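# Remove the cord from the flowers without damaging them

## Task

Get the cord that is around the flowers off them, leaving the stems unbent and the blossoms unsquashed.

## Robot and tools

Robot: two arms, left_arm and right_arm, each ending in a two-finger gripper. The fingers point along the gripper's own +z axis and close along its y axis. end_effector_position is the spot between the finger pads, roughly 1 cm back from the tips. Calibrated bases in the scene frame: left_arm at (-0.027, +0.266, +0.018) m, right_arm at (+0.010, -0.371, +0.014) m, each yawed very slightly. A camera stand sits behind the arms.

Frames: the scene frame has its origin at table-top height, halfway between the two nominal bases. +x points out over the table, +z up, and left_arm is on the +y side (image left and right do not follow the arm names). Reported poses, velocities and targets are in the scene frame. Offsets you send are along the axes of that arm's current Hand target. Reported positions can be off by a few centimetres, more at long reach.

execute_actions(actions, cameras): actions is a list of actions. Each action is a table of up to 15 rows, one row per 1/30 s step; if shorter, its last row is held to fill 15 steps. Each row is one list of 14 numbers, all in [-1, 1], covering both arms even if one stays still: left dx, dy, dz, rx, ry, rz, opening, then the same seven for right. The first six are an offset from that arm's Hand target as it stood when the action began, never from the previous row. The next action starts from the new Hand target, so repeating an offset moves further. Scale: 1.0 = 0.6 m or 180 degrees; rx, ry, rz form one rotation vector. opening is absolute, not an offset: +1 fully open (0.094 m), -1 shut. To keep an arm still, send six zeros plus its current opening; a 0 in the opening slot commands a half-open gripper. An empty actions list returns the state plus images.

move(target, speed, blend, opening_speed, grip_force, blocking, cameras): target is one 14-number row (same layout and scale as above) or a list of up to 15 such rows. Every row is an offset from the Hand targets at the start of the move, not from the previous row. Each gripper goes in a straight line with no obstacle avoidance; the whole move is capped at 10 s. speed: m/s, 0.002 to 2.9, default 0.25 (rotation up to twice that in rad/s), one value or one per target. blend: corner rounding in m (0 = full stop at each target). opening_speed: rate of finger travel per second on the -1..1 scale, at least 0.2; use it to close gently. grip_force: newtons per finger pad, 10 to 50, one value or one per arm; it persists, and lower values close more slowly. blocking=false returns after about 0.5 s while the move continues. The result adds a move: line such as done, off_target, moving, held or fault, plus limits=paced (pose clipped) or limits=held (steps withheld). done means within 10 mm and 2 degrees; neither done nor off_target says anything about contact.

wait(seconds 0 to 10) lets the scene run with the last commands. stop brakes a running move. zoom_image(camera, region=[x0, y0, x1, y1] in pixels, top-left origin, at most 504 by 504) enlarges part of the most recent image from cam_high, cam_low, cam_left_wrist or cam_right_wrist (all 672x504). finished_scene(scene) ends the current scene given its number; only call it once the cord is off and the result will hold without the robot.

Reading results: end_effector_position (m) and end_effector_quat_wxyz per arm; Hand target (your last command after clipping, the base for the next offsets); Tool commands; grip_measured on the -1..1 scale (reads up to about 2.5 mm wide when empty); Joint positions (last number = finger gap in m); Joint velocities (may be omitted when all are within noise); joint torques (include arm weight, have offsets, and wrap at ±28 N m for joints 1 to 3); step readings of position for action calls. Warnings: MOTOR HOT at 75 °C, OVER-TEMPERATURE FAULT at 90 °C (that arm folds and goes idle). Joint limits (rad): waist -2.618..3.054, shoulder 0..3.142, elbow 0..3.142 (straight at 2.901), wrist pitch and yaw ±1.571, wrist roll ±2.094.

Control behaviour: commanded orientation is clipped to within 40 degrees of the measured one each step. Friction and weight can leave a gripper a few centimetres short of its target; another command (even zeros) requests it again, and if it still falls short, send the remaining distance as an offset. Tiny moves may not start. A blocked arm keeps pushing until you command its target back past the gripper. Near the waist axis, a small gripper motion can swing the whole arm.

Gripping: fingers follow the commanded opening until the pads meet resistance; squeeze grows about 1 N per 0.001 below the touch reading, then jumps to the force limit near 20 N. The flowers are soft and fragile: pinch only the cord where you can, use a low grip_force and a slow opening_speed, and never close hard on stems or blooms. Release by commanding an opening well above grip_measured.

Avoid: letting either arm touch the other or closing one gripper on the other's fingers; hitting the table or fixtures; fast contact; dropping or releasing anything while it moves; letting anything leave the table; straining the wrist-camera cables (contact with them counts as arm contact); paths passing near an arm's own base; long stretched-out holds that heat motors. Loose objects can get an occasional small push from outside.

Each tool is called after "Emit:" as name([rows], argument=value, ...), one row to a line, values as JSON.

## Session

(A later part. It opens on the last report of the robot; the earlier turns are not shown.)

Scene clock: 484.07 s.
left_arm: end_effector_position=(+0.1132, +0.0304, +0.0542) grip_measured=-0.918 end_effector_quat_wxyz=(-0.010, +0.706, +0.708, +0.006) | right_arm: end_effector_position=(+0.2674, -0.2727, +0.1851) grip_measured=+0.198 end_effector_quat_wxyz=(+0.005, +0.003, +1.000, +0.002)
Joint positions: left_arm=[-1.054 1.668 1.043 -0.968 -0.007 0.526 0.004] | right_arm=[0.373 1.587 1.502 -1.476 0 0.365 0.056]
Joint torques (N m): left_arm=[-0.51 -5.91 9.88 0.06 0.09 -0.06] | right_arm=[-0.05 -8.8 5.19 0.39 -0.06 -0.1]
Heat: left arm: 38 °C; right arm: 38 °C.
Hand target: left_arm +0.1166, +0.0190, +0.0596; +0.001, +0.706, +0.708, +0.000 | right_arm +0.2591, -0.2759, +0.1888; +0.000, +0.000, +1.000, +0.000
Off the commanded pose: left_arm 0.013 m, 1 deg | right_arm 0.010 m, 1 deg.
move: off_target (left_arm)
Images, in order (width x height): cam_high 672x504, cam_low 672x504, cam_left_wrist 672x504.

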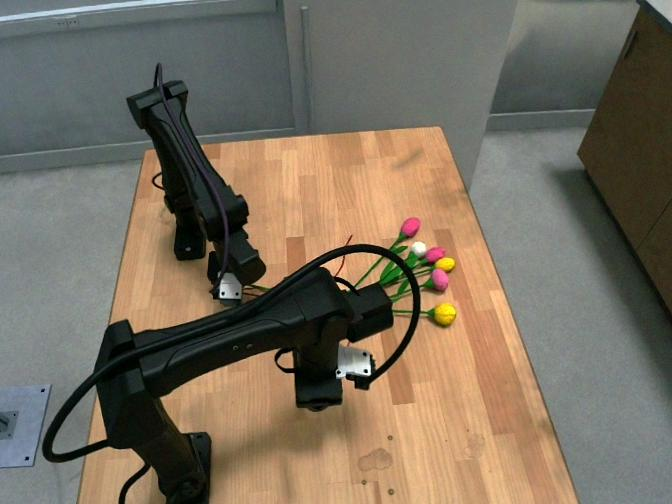

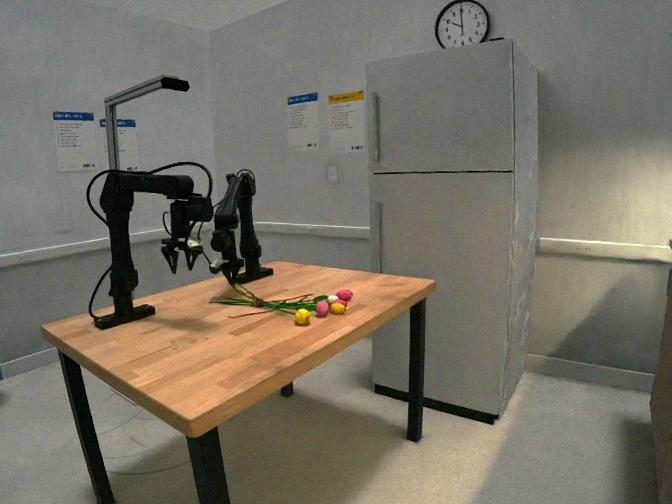

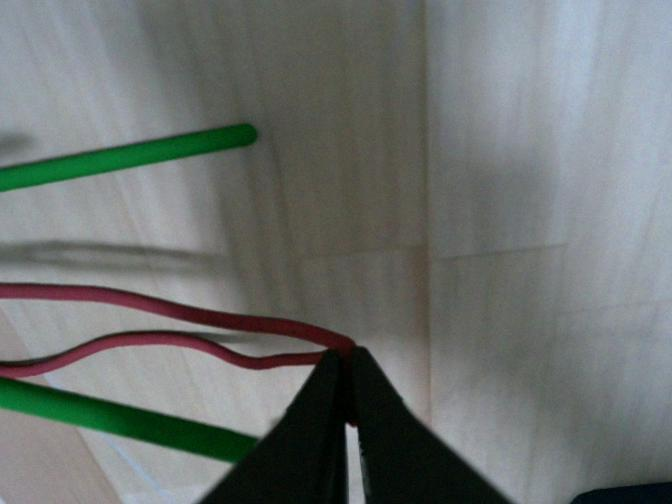

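Emit:
move(target=[0,0,0,0,0,0,-0.97,0.2,-0.25,0.0,0,0,0,0.2], speed=0.25, cameras=["cam_low","cam_high"])

Emit:
zoom_image(camera="cam_high", region=[200, 220, 400, 370])

Emit:
zoom_image(camera="cam_low", region=[190, 250, 370, 350])

Scene clock: 502.30 s.
left_arm: end_effector_position=(+0.1132, +0.0304, +0.0542) grip_measured=-0.918 end_effector_quat_wxyz=(-0.010, +0.706, +0.708, +0.006) | right_arm: end_effector_position=(+0.1515, -0.4323, +0.1901) grip_measured=+0.198 end_effector_quat_wxyz=(+0.050, +0.001, +0.998, -0.027)
Joint positions: left_arm=[-1.054 1.668 1.043 -0.968 -0.007 0.525 0.004] | right_arm=[-0.392 1.042 1.118 -1.533 0.009 -0.404 0.056]
Joint torques (N m): left_arm=[-0.51 -5.96 9.92 0.05 0.08 -0.05] | right_arm=[-0.53 -1.99 5.03 0.43 -0.13 -0.07]
Heat: left arm: 36 °C; right arm: 37 °C.
Hand target: left_arm +0.1166, +0.0190, +0.0596; +0.001, +0.706, +0.708, +0.000 | right_arm +0.1391, -0.4259, +0.1886; +0.000, +0.000, +1.000, +0.000
Off the commanded pose: left_arm 0.013 m, 1 deg | right_arm 0.014 m, 7 deg.
joint sent to its limit (right arm) — joint 4 (wrist pitch), lower limit. The joint targets are off in orientation, not in position.
move: off_target (left_arm, right_arm)
Images, in order (width x height): cam_high 672x504, cam_low 672x504.

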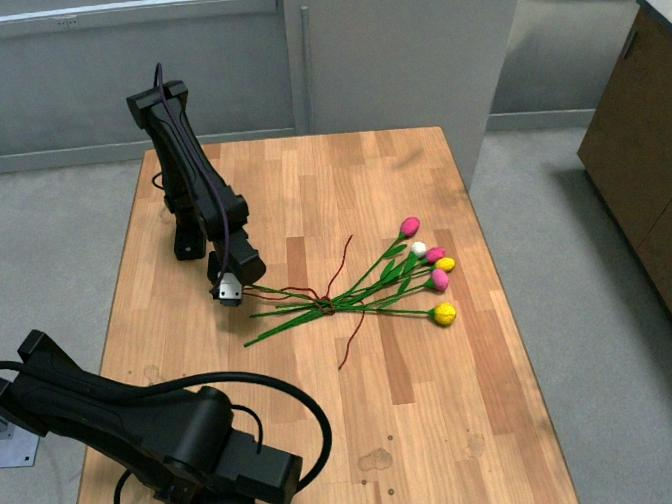

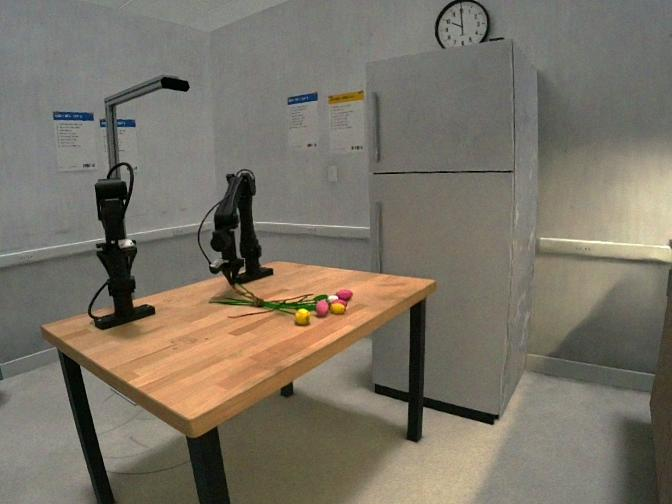

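Scaled by 2.520 from the camera's 672x504 image, which has a finer 960x720 frame.

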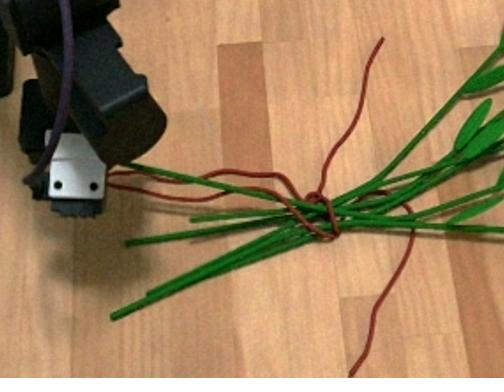

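Scaled by 2.800 from the camera's 672x504 image, which has a finer 960x720 frame.

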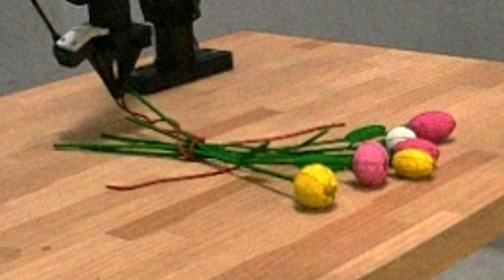

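Emit:
move([
  [0,-0.03,0.03,0,0,0,-0.97,0,0,0,0,0,0,0.2],
  [-0.2,-0.03,0.03,0,0,0,-0.97,0,0,0,0,0,0,0.2],
], speed=0.07, blend=[0.02,0], cameras=["cam_left_wrist","cam_low","cam_high"])

Emit:
zoom_image(camera="cam_high", region=[200, 220, 400, 370])

Emit:
zoom_image(camera="cam_low", region=[190, 250, 370, 350])

Scene clock: 523.57 s.
left_arm: end_effector_position=(+0.0999, -0.0912, +0.0388) grip_measured=-0.918 end_effector_quat_wxyz=(-0.003, +0.705, +0.709, +0.005) | right_arm: end_effector_position=(+0.1515, -0.4323, +0.1901) grip_measured=+0.198 end_effector_quat_wxyz=(+0.050, +0.001, +0.998, -0.027)
Joint positions: left_arm=[-1.248 2.054 1.486 -1.014 -0.007 0.33 0.004] | right_arm=[-0.392 1.042 1.118 -1.533 0.009 -0.405 0.056]
Joint torques (N m): left_arm=[-0.68 -9.43 10.24 0 0.08 -0.06] | right_arm=[-0.62 -2 5.15 0.42 -0.14 -0.09]
Heat: left arm: 35 °C; right arm: 35 °C.
Hand target: left_arm +0.0990, -0.1012, +0.0420; +0.001, +0.706, +0.708, +0.000 | right_arm +0.1391, -0.4259, +0.1886; +0.000, +0.000, +1.000, +0.000
Off the commanded pose: left_arm 0.010 m, 1 deg | right_arm 0.014 m, 7 deg.
joint sent to its limit (right arm) — joint 4 (wrist pitch), lower limit. The joint targets are off in orientation, not in position.
move: off_target (right_arm); blend cut to 0.0127 m at target 1
Images, in order (width x height): cam_high 672x504, cam_low 672x504, cam_left_wrist 672x504.

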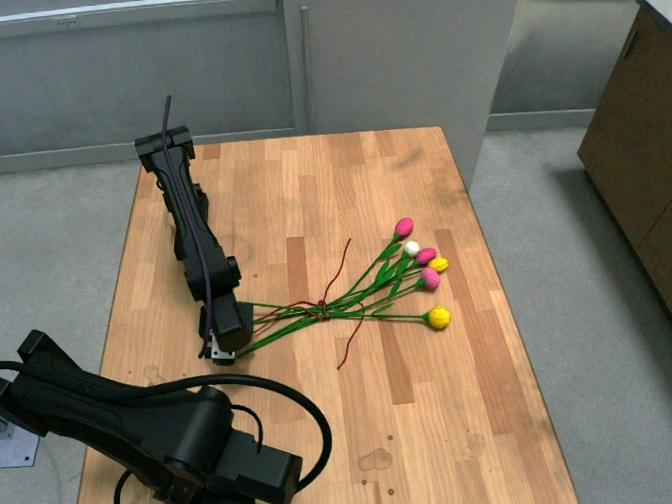

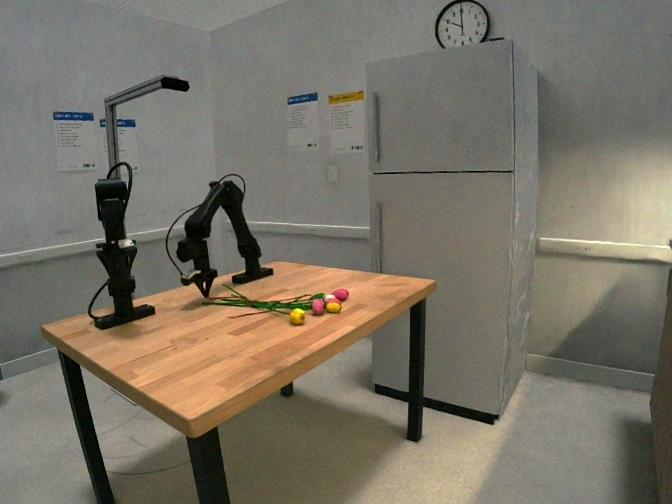

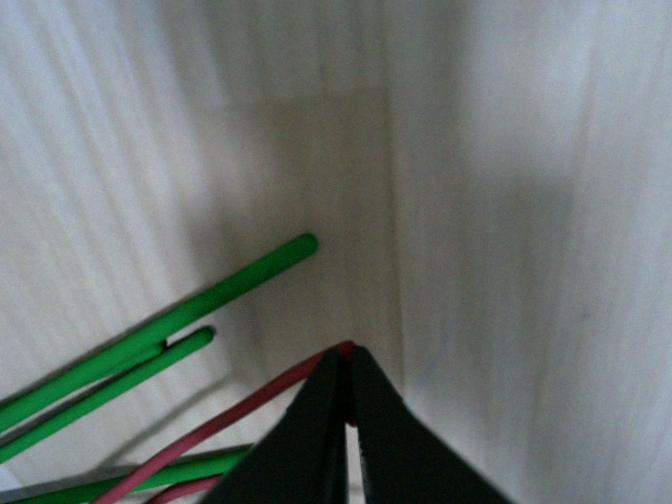

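Scaled by 2.520 from the camera's 672x504 image, which has a finer 960x720 frame.

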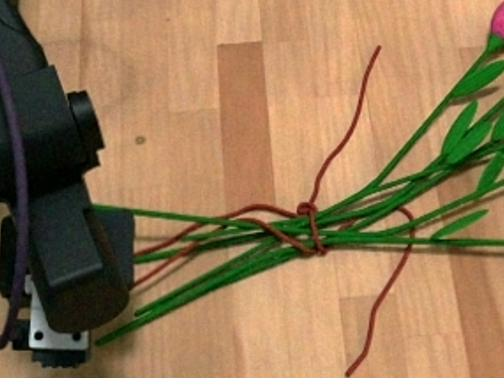

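Scaled by 2.800 from the camera's 672x504 image, which has a finer 960x720 frame.

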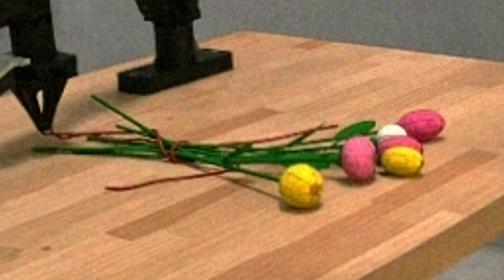

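Emit:
move([
  [0.2,0.03,-0.03,0,0,0,-0.97,0,0,0,0,0,0,0.2],
  [0.34,0.09,-0.03,0,0,0,-0.97,-0.15,0.25,0,0,0,-0.2,0.2],
  [0.5,0.33,-0.03,0,0,0,-0.97,-0.317,0.5,0.1,0,0,-0.45,0.2],
], speed=0.1, blend=[0.03,0.03,0], cameras=["all"])

Emit:
zoom_image(camera="cam_high", region=[220, 220, 420, 380])

Scene clock: 571.63 s.
left_arm: end_effector_position=(+0.2887, +0.2004, +0.0550) grip_measured=-0.918 end_effector_quat_wxyz=(-0.005, +0.706, +0.708, +0.001) | right_arm: end_effector_position=(+0.3320, -0.1286, +0.1324) grip_measured=+0.198 end_effector_quat_wxyz=(+0.013, -0.644, +0.765, -0.005)
Joint positions: left_arm=[-0.222 1.827 1.236 -0.987 -0.007 1.357 0.004] | right_arm=[0.66 2.065 1.894 -1.374 0.009 -0.755 0.056]
Joint torques (N m): left_arm=[0.62 -7.36 10.04 -0.05 0.09 0.06] | right_arm=[0.65 -9.37 8.14 0.44 -0.11 -0.1]
Heat: left arm: 35 °C; right arm: 33 °C.
Hand target: left_arm +0.2964, +0.1993, +0.0595; +0.001, +0.706, +0.708, +0.000 | right_arm +0.3294, -0.1259, +0.1290; +0.001, -0.649, +0.760, +0.000
Off the commanded pose: left_arm 0.009 m, 1 deg | right_arm 0.005 m, 2 deg.
move: done

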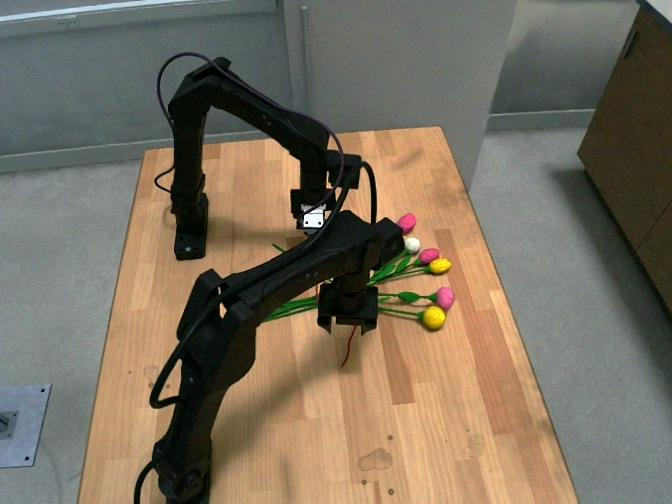

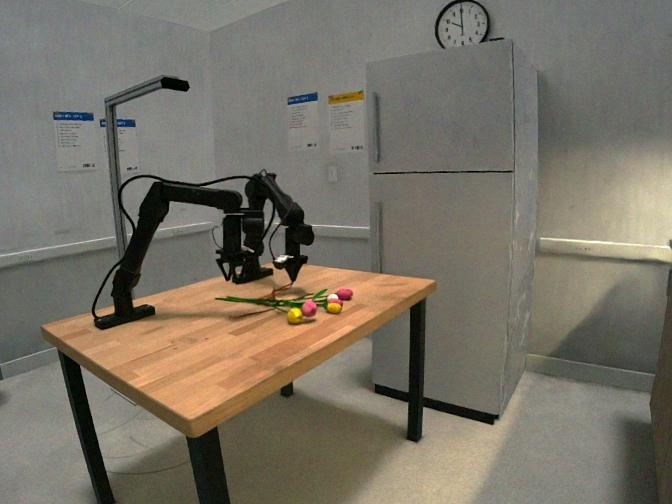

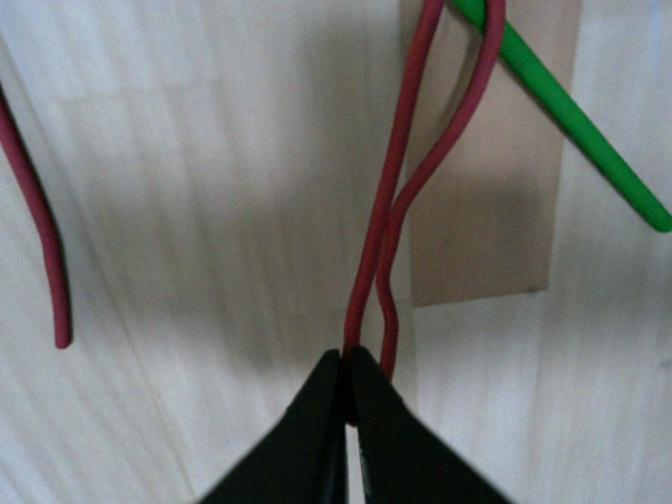

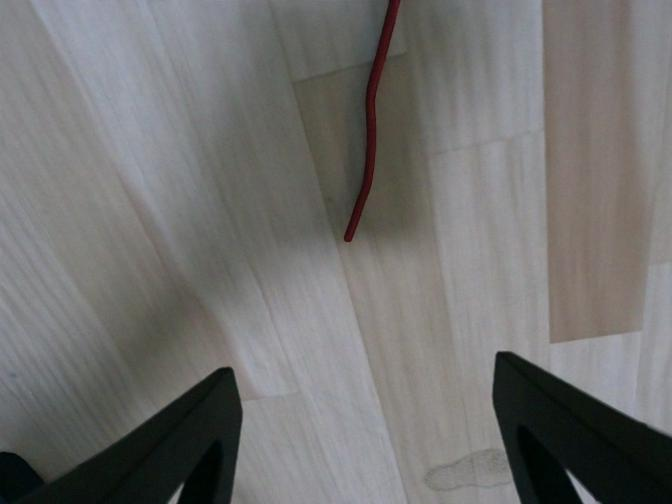

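Scaled by 2.520 from the camera's 672x504 image, which has a finer 960x720 frame.

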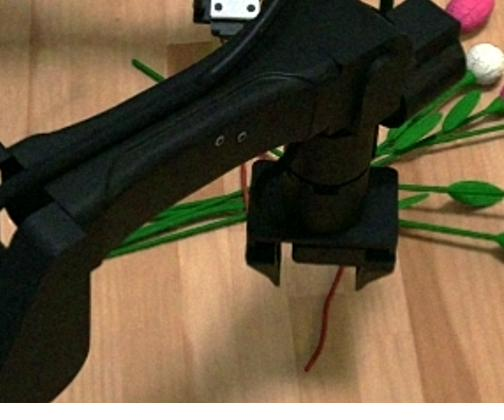

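Emit:
move([
  [0,0,0,0,0,0,-0.97,-0.025,0,0.14,0,0,0,0.1],
  [0,0,0,0,0,0,-0.97,-0.025,0,0.205,0,0,0,0.1],
], speed=0.12, cameras=["cam_right_wrist"])

Scene clock: 583.03 s.
left_arm: end_effector_position=(+0.2886, +0.2004, +0.0550) grip_measured=-0.918 end_effector_quat_wxyz=(-0.005, +0.706, +0.708, +0.001) | right_arm: end_effector_position=(+0.3345, -0.1133, +0.0161) grip_measured=+0.101 end_effector_quat_wxyz=(+0.008, -0.650, +0.760, -0.005)
Joint positions: left_arm=[-0.222 1.827 1.236 -0.987 -0.007 1.357 0.004] | right_arm=[0.686 2.185 1.614 -0.985 0.009 -0.743 0.052]
Joint torques (N m): left_arm=[0.61 -7.43 10.07 -0.07 0.1 0.07] | right_arm=[0.58 -10.32 5.44 0.78 -0.18 0.04]
Heat: left arm: 34 °C; right arm: 34 °C.
Hand target: left_arm +0.2963, +0.1993, +0.0595; +0.001, +0.706, +0.708, +0.000 | right_arm +0.3316, -0.1110, +0.0059; +0.000, -0.649, +0.760, +0.000
Off the commanded pose: left_arm 0.009 m, 1 deg | right_arm 0.011 m, 1 deg.
move: off_target (right_arm)
Images, in order (width x height): cam_right_wrist 672x504.

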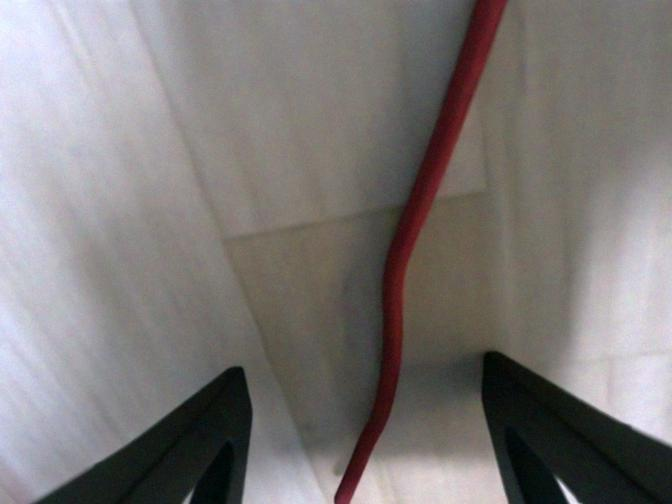

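Emit:
move(target=[0,0,0,0,0,0,-0.97,0,0,0,0,0,0,-1], opening_speed=1)

Emit:
move(target=[0.12,0.05,-0.0,0,0,0,-0.97,0.06,0,-0.03,0,0,0,-1], speed=0.05, cameras=["all"])

Emit:
zoom_image(camera="cam_high", region=[220, 180, 420, 380])

Scene clock: 595.43 s.
left_arm: end_effector_position=(+0.2886, +0.2004, +0.0550) grip_measured=-0.918 end_effector_quat_wxyz=(-0.005, +0.706, +0.708, +0.001) | right_arm: end_effector_position=(+0.3373, -0.1113, +0.0161) grip_measured=-0.966 end_effector_quat_wxyz=(+0.014, -0.650, +0.760, -0.006)
Joint positions: left_arm=[-0.222 1.827 1.236 -0.987 -0.007 1.357 0.004] | right_arm=[0.686 2.185 1.614 -0.971 0.01 -0.743 0.002]
Joint torques (N m): left_arm=[0.62 -7.43 10.1 -0.05 0.09 0.07] | right_arm=[0.4 -10.36 5.41 0.72 -0.16 0.04]
Heat: left arm: 34 °C; right arm: 35 °C.
Hand target: left_arm +0.2963, +0.1993, +0.0595; +0.001, +0.706, +0.708, +0.000 | right_arm +0.3316, -0.1110, +0.0059; +0.000, -0.650, +0.760, +0.000
Off the commanded pose: left_arm 0.009 m, 1 deg | right_arm 0.012 m, 2 deg.
move: off_target (right_arm)

Scene clock: 597.57 s.
left_arm: end_effector_position=(+0.3189, +0.2710, +0.0553) grip_measured=-0.918 end_effector_quat_wxyz=(-0.004, +0.706, +0.709, +0.001) | right_arm: end_effector_position=(+0.3312, -0.1397, +0.0150) grip_measured=-0.968 end_effector_quat_wxyz=(+0.004, -0.649, +0.761, -0.001)
Joint positions: left_arm=[-0.002 1.909 1.347 -1.014 -0.007 1.576 0.004] | right_arm=[0.635 2.125 1.513 -0.949 0.001 -0.792 0.001]
Joint torques (N m): left_arm=[0.53 -8.16 10.19 -0.06 0.09 0.07] | right_arm=[-0.44 -14.64 4.27 0.41 -0.03 -0.11]
Heat: left arm: 34 °C; right arm: 35 °C.
Hand target: left_arm +0.3262, +0.2714, +0.0592; +0.001, +0.706, +0.708, +0.000 | right_arm +0.3262, -0.1465, +0.0240; +0.000, -0.649, +0.760, +0.000
Off the commanded pose: left_arm 0.008 m, 1 deg | right_arm 0.012 m, 1 deg.
move: off_target (right_arm)

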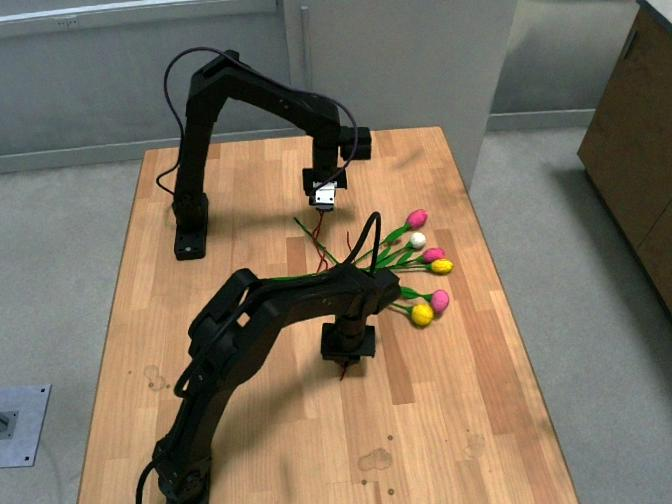

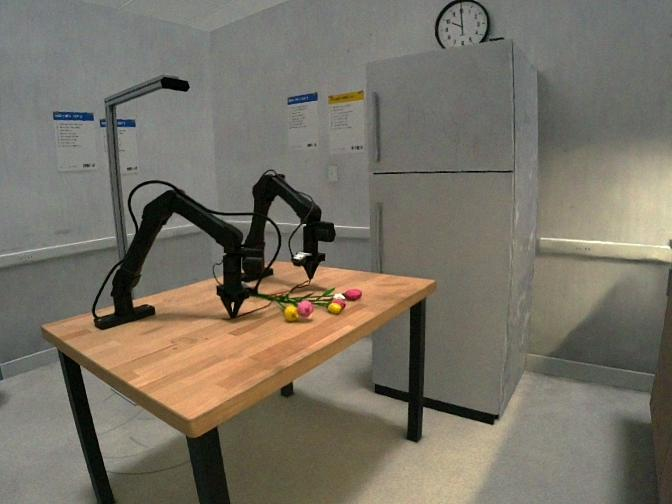

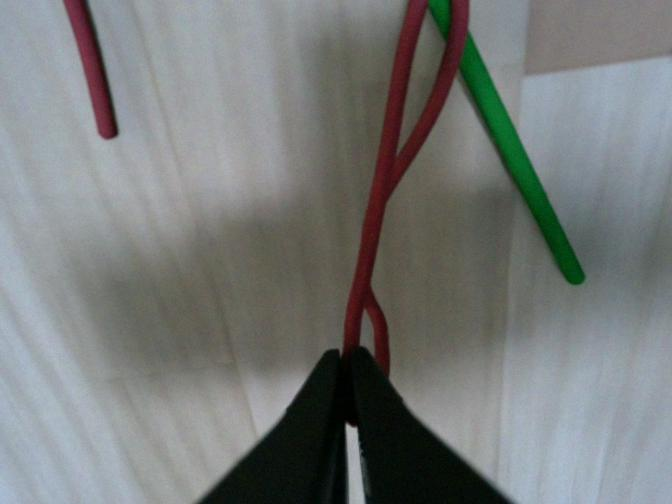

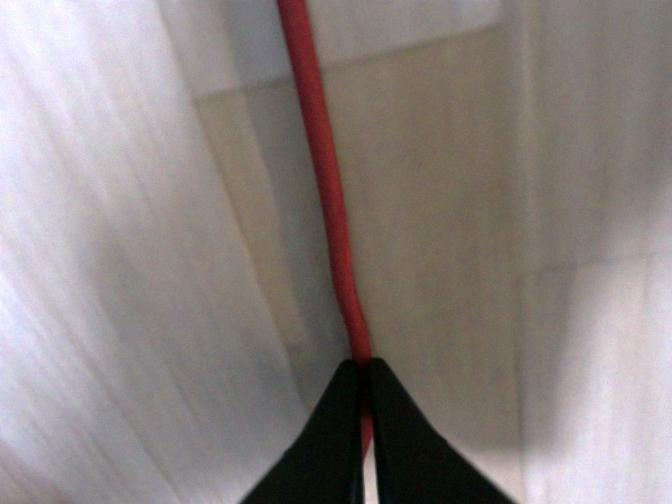

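Scaled by 2.520 from the camera's 672x504 image, which has a finer 960x720 frame.

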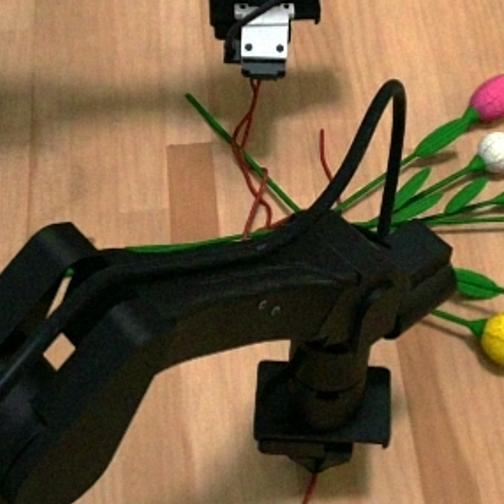

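Emit:
move(target=[0.12,0.02,-0.0,0,0,0,-0.97,0.05,0,-0.01,0,0,0,-1], speed=0.05, cameras=["all"])

Emit:
zoom_image(camera="cam_high", region=[220, 180, 420, 380])

Scene clock: 604.90 s.
left_arm: end_effector_position=(+0.3295, +0.3350, +0.0552) grip_measured=-0.918 end_effector_quat_wxyz=(+0.002, +0.707, +0.707, -0.011) | right_arm: end_effector_position=(+0.3240, -0.1675, +0.0169) grip_measured=-0.968 end_effector_quat_wxyz=(+0.000, -0.651, +0.759, +0.004)
Joint positions: left_arm=[0.186 1.982 1.448 -1.053 0.015 1.769 0.004] | right_arm=[0.581 2.055 1.411 -0.929 -0.008 -0.851 0.001]
Joint torques (N m): left_arm=[1.07 -8.81 10.43 0 -0.12 0.07] | right_arm=[-1.18 -14.75 4.38 0.35 0.04 -0.04]
Heat: left arm: 34 °C; right arm: 36 °C.
Hand target: left_arm +0.3380, +0.3434, +0.0592; +0.001, +0.706, +0.708, -0.001 | right_arm +0.3214, -0.1761, +0.0299; +0.000, -0.649, +0.760, +0.000
Off the commanded pose: left_arm 0.013 m, 1 deg | right_arm 0.016 m, 1 deg.
move: off_target (left_arm, right_arm)

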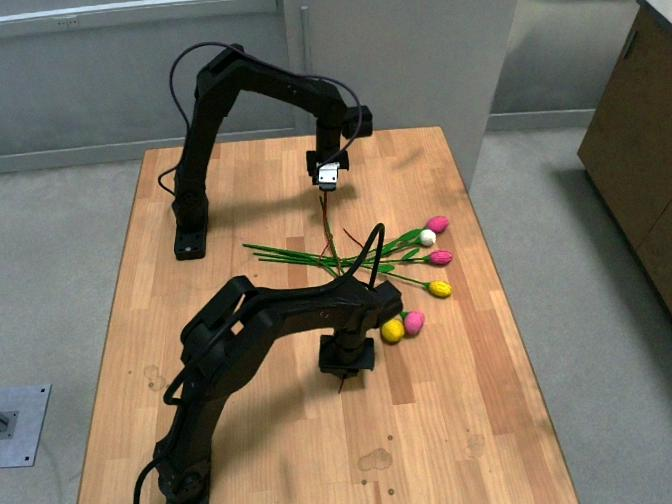

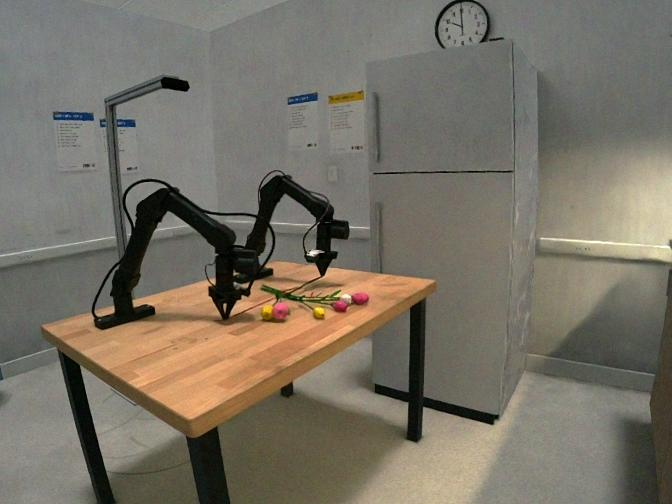

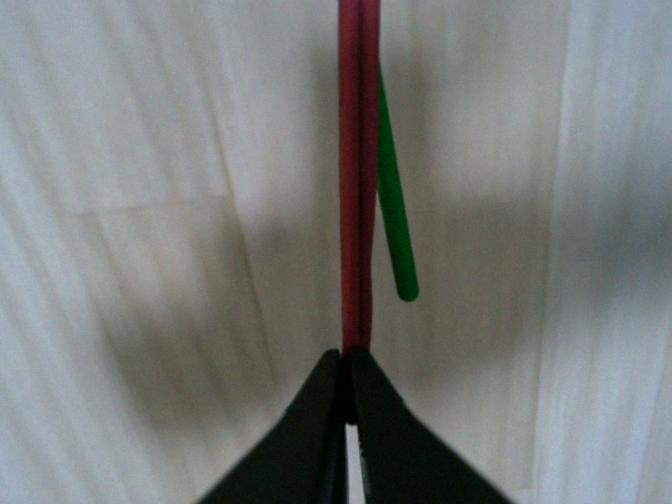

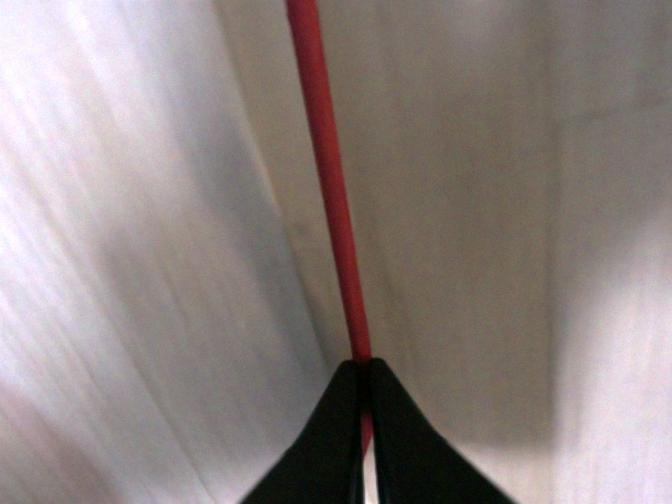

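Scaled by 2.520 from the camera's 672x504 image, which has a finer 960x720 frame.

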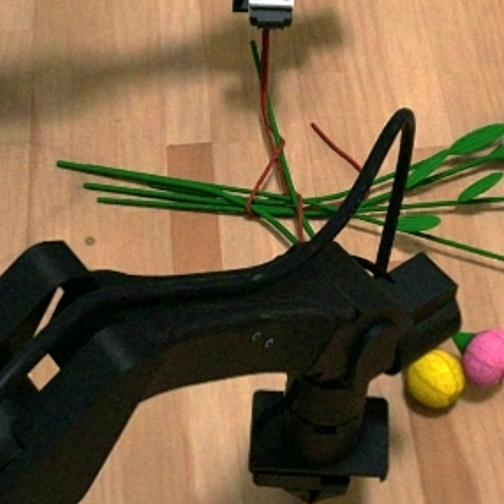

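Emit:
move([
  [-0.04,0,0,0,0,0,-0.97,-0.05,0,0.02,0,0,0,-1],
  [-0.04,0,0,0,0,0,-0.97,-0.05,0,0.02,0,0,0,-0.3],
  [-0.04,0,0,0,0,0,-0.97,-0.05,0,-0.12,0,0,0,-0.3],
  [-0.04,0,0,0,0,0,-0.97,0.35,0.2,-0.15,0,0,0.1,-0.3],
], speed=0.15, opening_speed=1.5, cameras=["cam_high","cam_low"])

Emit:
zoom_image(camera="cam_high", region=[230, 170, 470, 380])

Scene clock: 622.70 s.
left_arm: end_effector_position=(+0.3321, +0.3199, +0.0552) grip_measured=-0.918 end_effector_quat_wxyz=(-0.004, +0.706, +0.708, -0.007) | right_arm: end_effector_position=(+0.1787, -0.3637, +0.1192) grip_measured=-0.302 end_effector_quat_wxyz=(+0.009, -0.522, +0.853, -0.005)
Joint positions: left_arm=[0.137 1.982 1.448 -1.053 0.002 1.717 0.004] | right_arm=[0.049 1.151 0.895 -1.295 0.001 -1.062 0.033]
Joint torques (N m): left_arm=[-0.28 -9.96 8.43 0.07 0.01 -0.04] | right_arm=[-0.44 -3.9 5.41 0.41 -0.08 -0.1]
Heat: left arm: 34 °C; right arm: 39 °C.
Hand target: left_arm +0.3380, +0.3194, +0.0592; +0.001, +0.706, +0.708, +0.000 | right_arm +0.1700, -0.3648, +0.1198; +0.000, -0.523, +0.853, +0.000
Off the commanded pose: left_arm 0.007 m, 1 deg | right_arm 0.009 m, 1 deg.
move: done
Images, in order (width x height): cam_high 672x504, cam_low 672x504.

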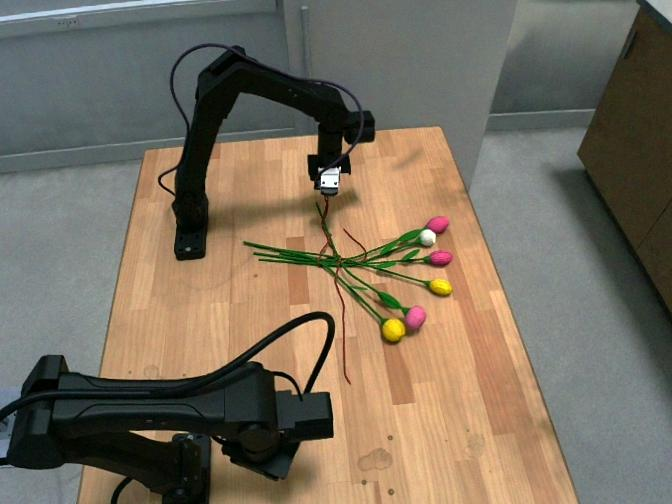

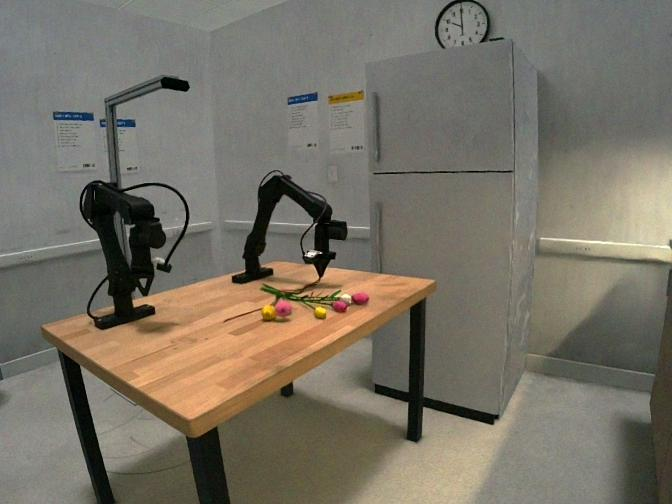

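Scaled by 2.100 from the camera's 672x504 image, which has a finer 960x720 frame.

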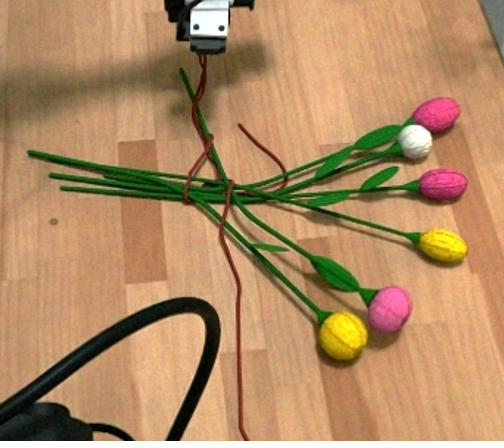

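Emit:
zoom_image(camera="cam_high", region=[300, 190, 380, 280])

Scaled by 5.600 from the camera's 672x504 image, which has a finer 960x720 frame.

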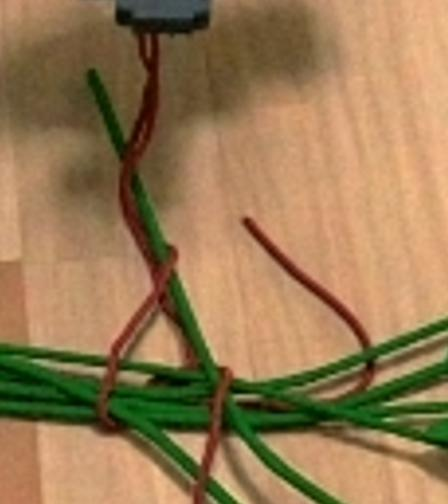

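Emit:
move(target=[0.2,0,0,0,0,-0.08,-0.97,0,0,0,0,0,0,-0.3], speed=0.06, cameras=["cam_high","cam_left_wrist"])

Emit:
zoom_image(camera="cam_high", region=[230, 140, 470, 380])

Emit:
zoom_image(camera="cam_high", region=[300, 170, 390, 280])

Scene clock: 646.03 s.
left_arm: end_effector_position=(+0.3330, +0.4353, +0.0563) grip_measured=-0.918 end_effector_quat_wxyz=(+0.000, +0.611, +0.792, -0.002) | right_arm: end_effector_position=(+0.1787, -0.3637, +0.1192) grip_measured=-0.302 end_effector_quat_wxyz=(+0.009, -0.522, +0.853, -0.005)
Joint positions: left_arm=[0.428 2.099 1.627 -1.102 0.002 1.754 0.004] | right_arm=[0.049 1.151 0.895 -1.295 0.001 -1.063 0.033]
Joint torques (N m): left_arm=[0.46 -9.76 10.41 -0.09 0.02 0.07] | right_arm=[-0.53 -4 5.37 0.36 -0.03 -0.05]
Heat: left arm: 34 °C; right arm: 36 °C.
Hand target: left_arm +0.3378, +0.4394, +0.0588; +0.001, +0.612, +0.791, -0.001 | right_arm +0.1700, -0.3648, +0.1198; +0.000, -0.522, +0.853, +0.000
Off the commanded pose: left_arm 0.007 m, 0 deg | right_arm 0.009 m, 1 deg.
move: done
Images, in order (width x height): cam_high 672x504, cam_left_wrist 672x504.

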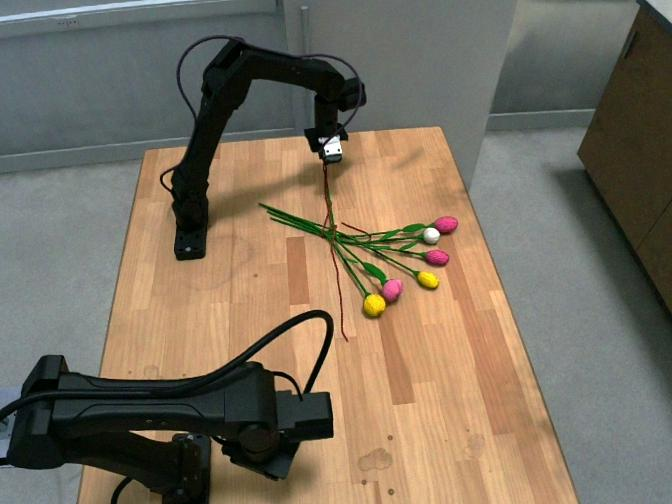

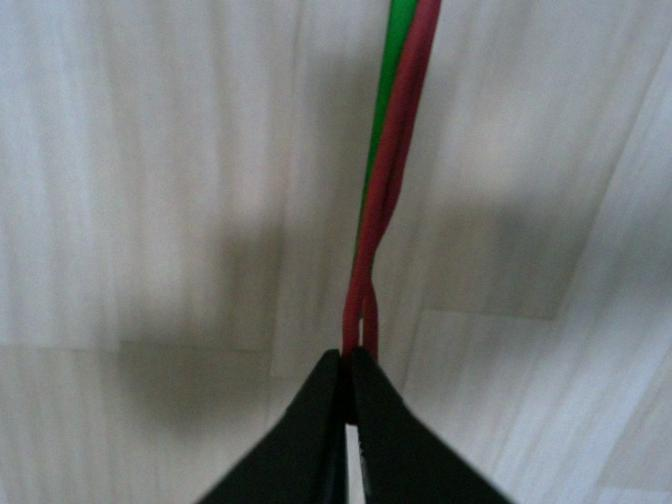

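Scaled by 2.100 from the camera's 672x504 image, which has a finer 960x720 frame.

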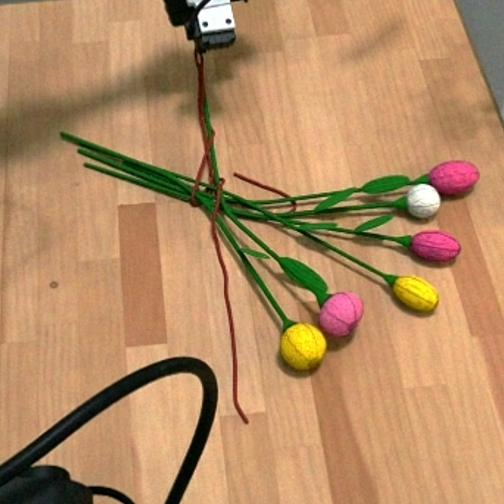

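Scaled by 4.582 from the camera's 672x504 image, which has a finer 960x720 frame.

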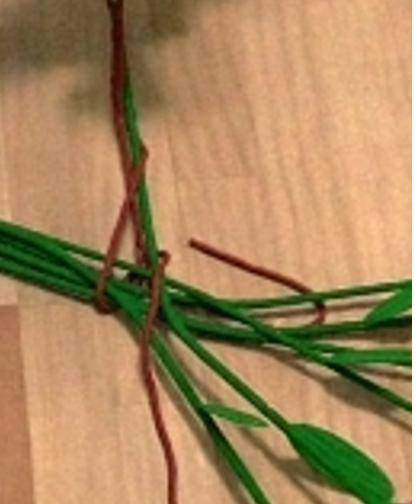

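Emit:
move([
  [-0.08,0,0.055,0,0,0,-0.97,0,0,0,0,0,0,-0.3],
  [-0.08,0,0.055,0,0,0,-0.4,0,0,0,0,0,0,-0.3],
  [-0.08,0,-0.1,0,0,0,-0.4,0,0,0,0,0,0,-0.3],
  [-0.25,0.02,-0.15,0,0,0,-0.4,0,0,0,0,0,0,-0.3],
], speed=0.15, opening_speed=1.5, cameras=["cam_left_wrist","cam_high"])

Emit:
zoom_image(camera="cam_left_wrist", region=[200, 100, 500, 350])

Scene clock: 660.93 s.
left_arm: end_effector_position=(+0.3823, +0.2973, +0.1458) grip_measured=-0.403 end_effector_quat_wxyz=(-0.003, +0.614, +0.789, -0.001) | right_arm: end_effector_position=(+0.1787, -0.3637, +0.1192) grip_measured=-0.302 end_effector_quat_wxyz=(+0.009, -0.522, +0.853, -0.005)
Joint positions: left_arm=[0.062 2.139 2.047 -1.484 -0.003 1.397 0.028] | right_arm=[0.049 1.151 0.895 -1.295 0.001 -1.063 0.033]
Joint torques (N m): left_arm=[0.18 -10.29 10.66 -0.08 0.06 -0.04] | right_arm=[-0.54 -4.12 5.16 0.41 -0.04 -0.11]
Heat: left arm: 34 °C; right arm: 35 °C.
Hand target: left_arm +0.3869, +0.2974, +0.1493; +0.001, +0.612, +0.791, -0.001 | right_arm +0.1700, -0.3648, +0.1198; +0.000, -0.522, +0.853, +0.000
Off the commanded pose: left_arm 0.006 m, 1 deg | right_arm 0.009 m, 1 deg.
move: done
Images, in order (width x height): cam_high 672x504, cam_left_wrist 672x504.

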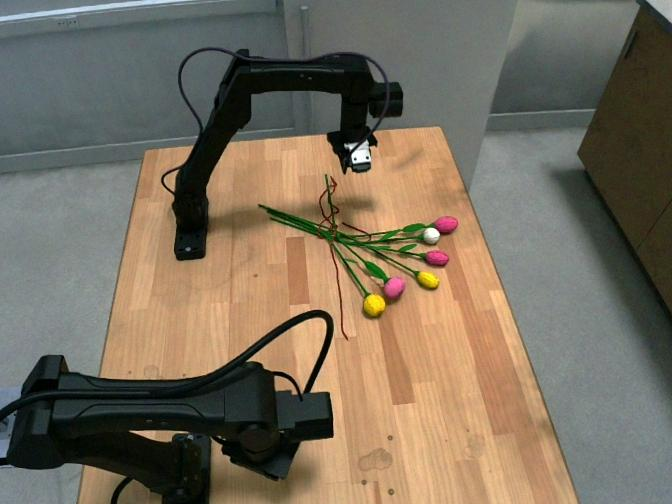

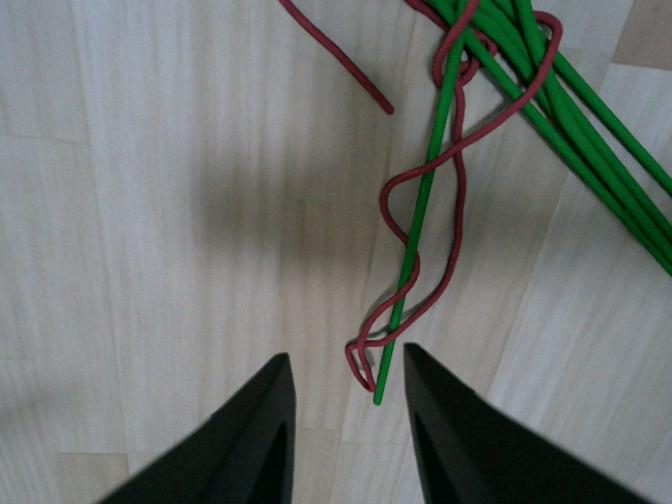

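Scaled by 1.680 from the camera's 672x504 image, which has a finer 960x720 frame.

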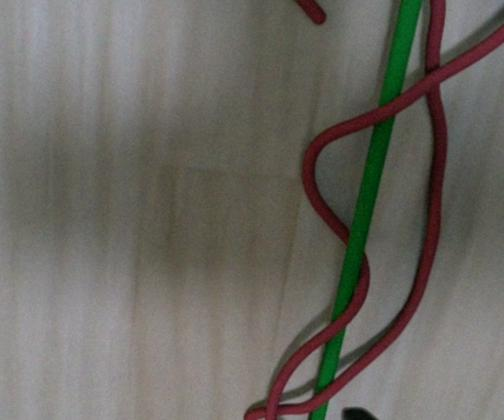

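Emit:
move(target=[-0.13,-0.09,0,0,0,0,-0.4,0,0,0,0,0,0,-0.3], speed=0.15, cameras=["cam_left_wrist"])

Emit:
zoom_image(camera="cam_left_wrist", region=[250, 100, 500, 300])

Scene clock: 671.87 s.
left_arm: end_effector_position=(+0.3563, +0.2087, +0.1370) grip_measured=-0.403 end_effector_quat_wxyz=(-0.016, +0.614, +0.789, -0.007) | right_arm: end_effector_position=(+0.1787, -0.3637, +0.1192) grip_measured=-0.302 end_effector_quat_wxyz=(+0.009, -0.522, +0.853, -0.005)
Joint positions: left_arm=[-0.163 2.061 1.892 -1.436 -0.003 1.171 0.028] | right_arm=[0.049 1.151 0.895 -1.295 0.001 -1.063 0.033]
Joint torques (N m): left_arm=[0.06 -14.93 5.48 0.13 0.06 -0.03] | right_arm=[-0.66 -3.9 5.24 0.42 -0.08 -0.09]
Heat: left arm: 35 °C; right arm: 34 °C.
Hand target: left_arm +0.3542, +0.2083, +0.1494; +0.001, +0.612, +0.791, -0.001 | right_arm +0.1700, -0.3648, +0.1198; +0.000, -0.522, +0.853, +0.000
Off the commanded pose: left_arm 0.013 m, 2 deg | right_arm 0.009 m, 1 deg.
move: off_target (left_arm)
Images, in order (width x height): cam_left_wrist 672x504.

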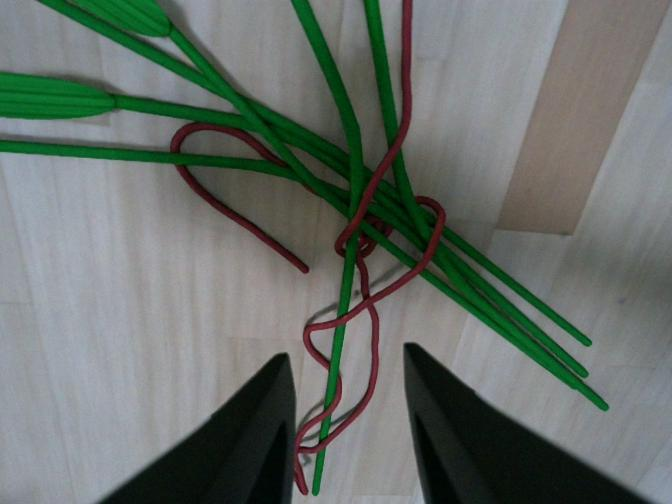

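Scaled by 2.016 from the camera's 672x504 image, which has a finer 960x720 frame.

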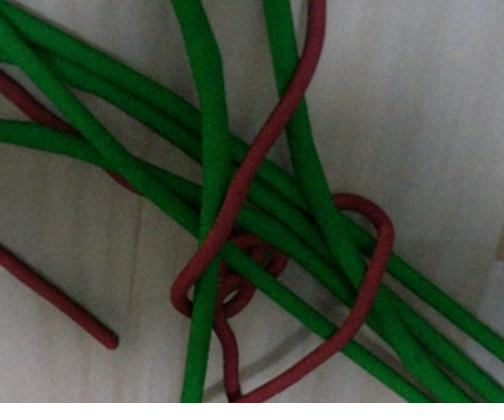

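Emit:
zoom_image(camera="cam_left_wrist", region=[320, 180, 460, 290])

Scaled by 3.600 from the camera's 672x504 image, which has a finer 960x720 frame.

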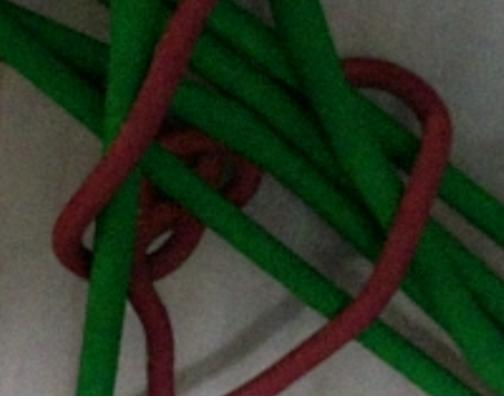

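Emit:
move([
  [0.065,-0.025,0.0,0,0,-0.667,-0.4,0,0,0,0,0,0,-0.3],
  [0.065,-0.025,0.13,0,0,-0.667,-0.4,0,0,0,0,0,0,-0.3],
], speed=0.25, cameras=["cam_left_wrist"])

Scene clock: 703.93 s.
left_arm: end_effector_position=(+0.3312, +0.2400, +0.0739) grip_measured=-0.403 end_effector_quat_wxyz=(+0.000, -0.374, +0.927, -0.001) | right_arm: end_effector_position=(+0.1787, -0.3637, +0.1192) grip_measured=-0.302 end_effector_quat_wxyz=(+0.009, -0.522, +0.853, -0.005)
Joint positions: left_arm=[-0.085 1.933 1.456 -1.094 0.002 -0.84 0.028] | right_arm=[0.049 1.151 0.895 -1.295 0.001 -1.063 0.033]
Joint torques (N m): left_arm=[0.64 -10.02 5.53 0.26 0.03 -0.07] | right_arm=[-0.57 -4.05 5.46 0.4 -0.03 -0.1]
Heat: left arm: 36 °C; right arm: 33 °C.
Hand target: left_arm +0.3300, +0.2422, +0.0713; +0.000, -0.379, +0.925, -0.001 | right_arm +0.1700, -0.3648, +0.1198; +0.000, -0.522, +0.853, +0.000
Off the commanded pose: left_arm 0.004 m, 1 deg | right_arm 0.009 m, 1 deg.
move: done
Images, in order (width x height): cam_left_wrist 672x504.

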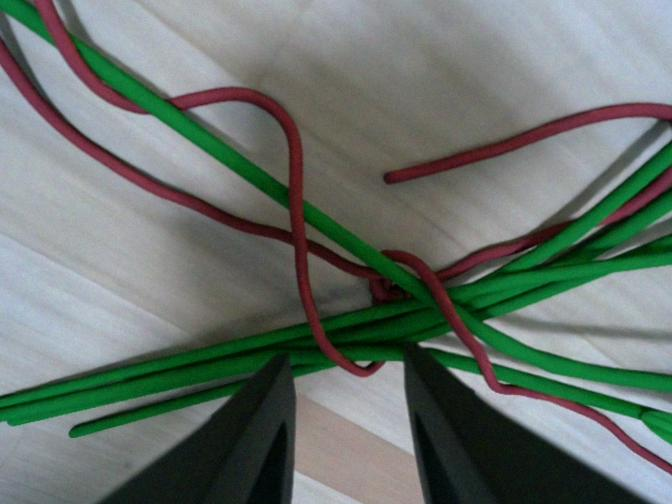

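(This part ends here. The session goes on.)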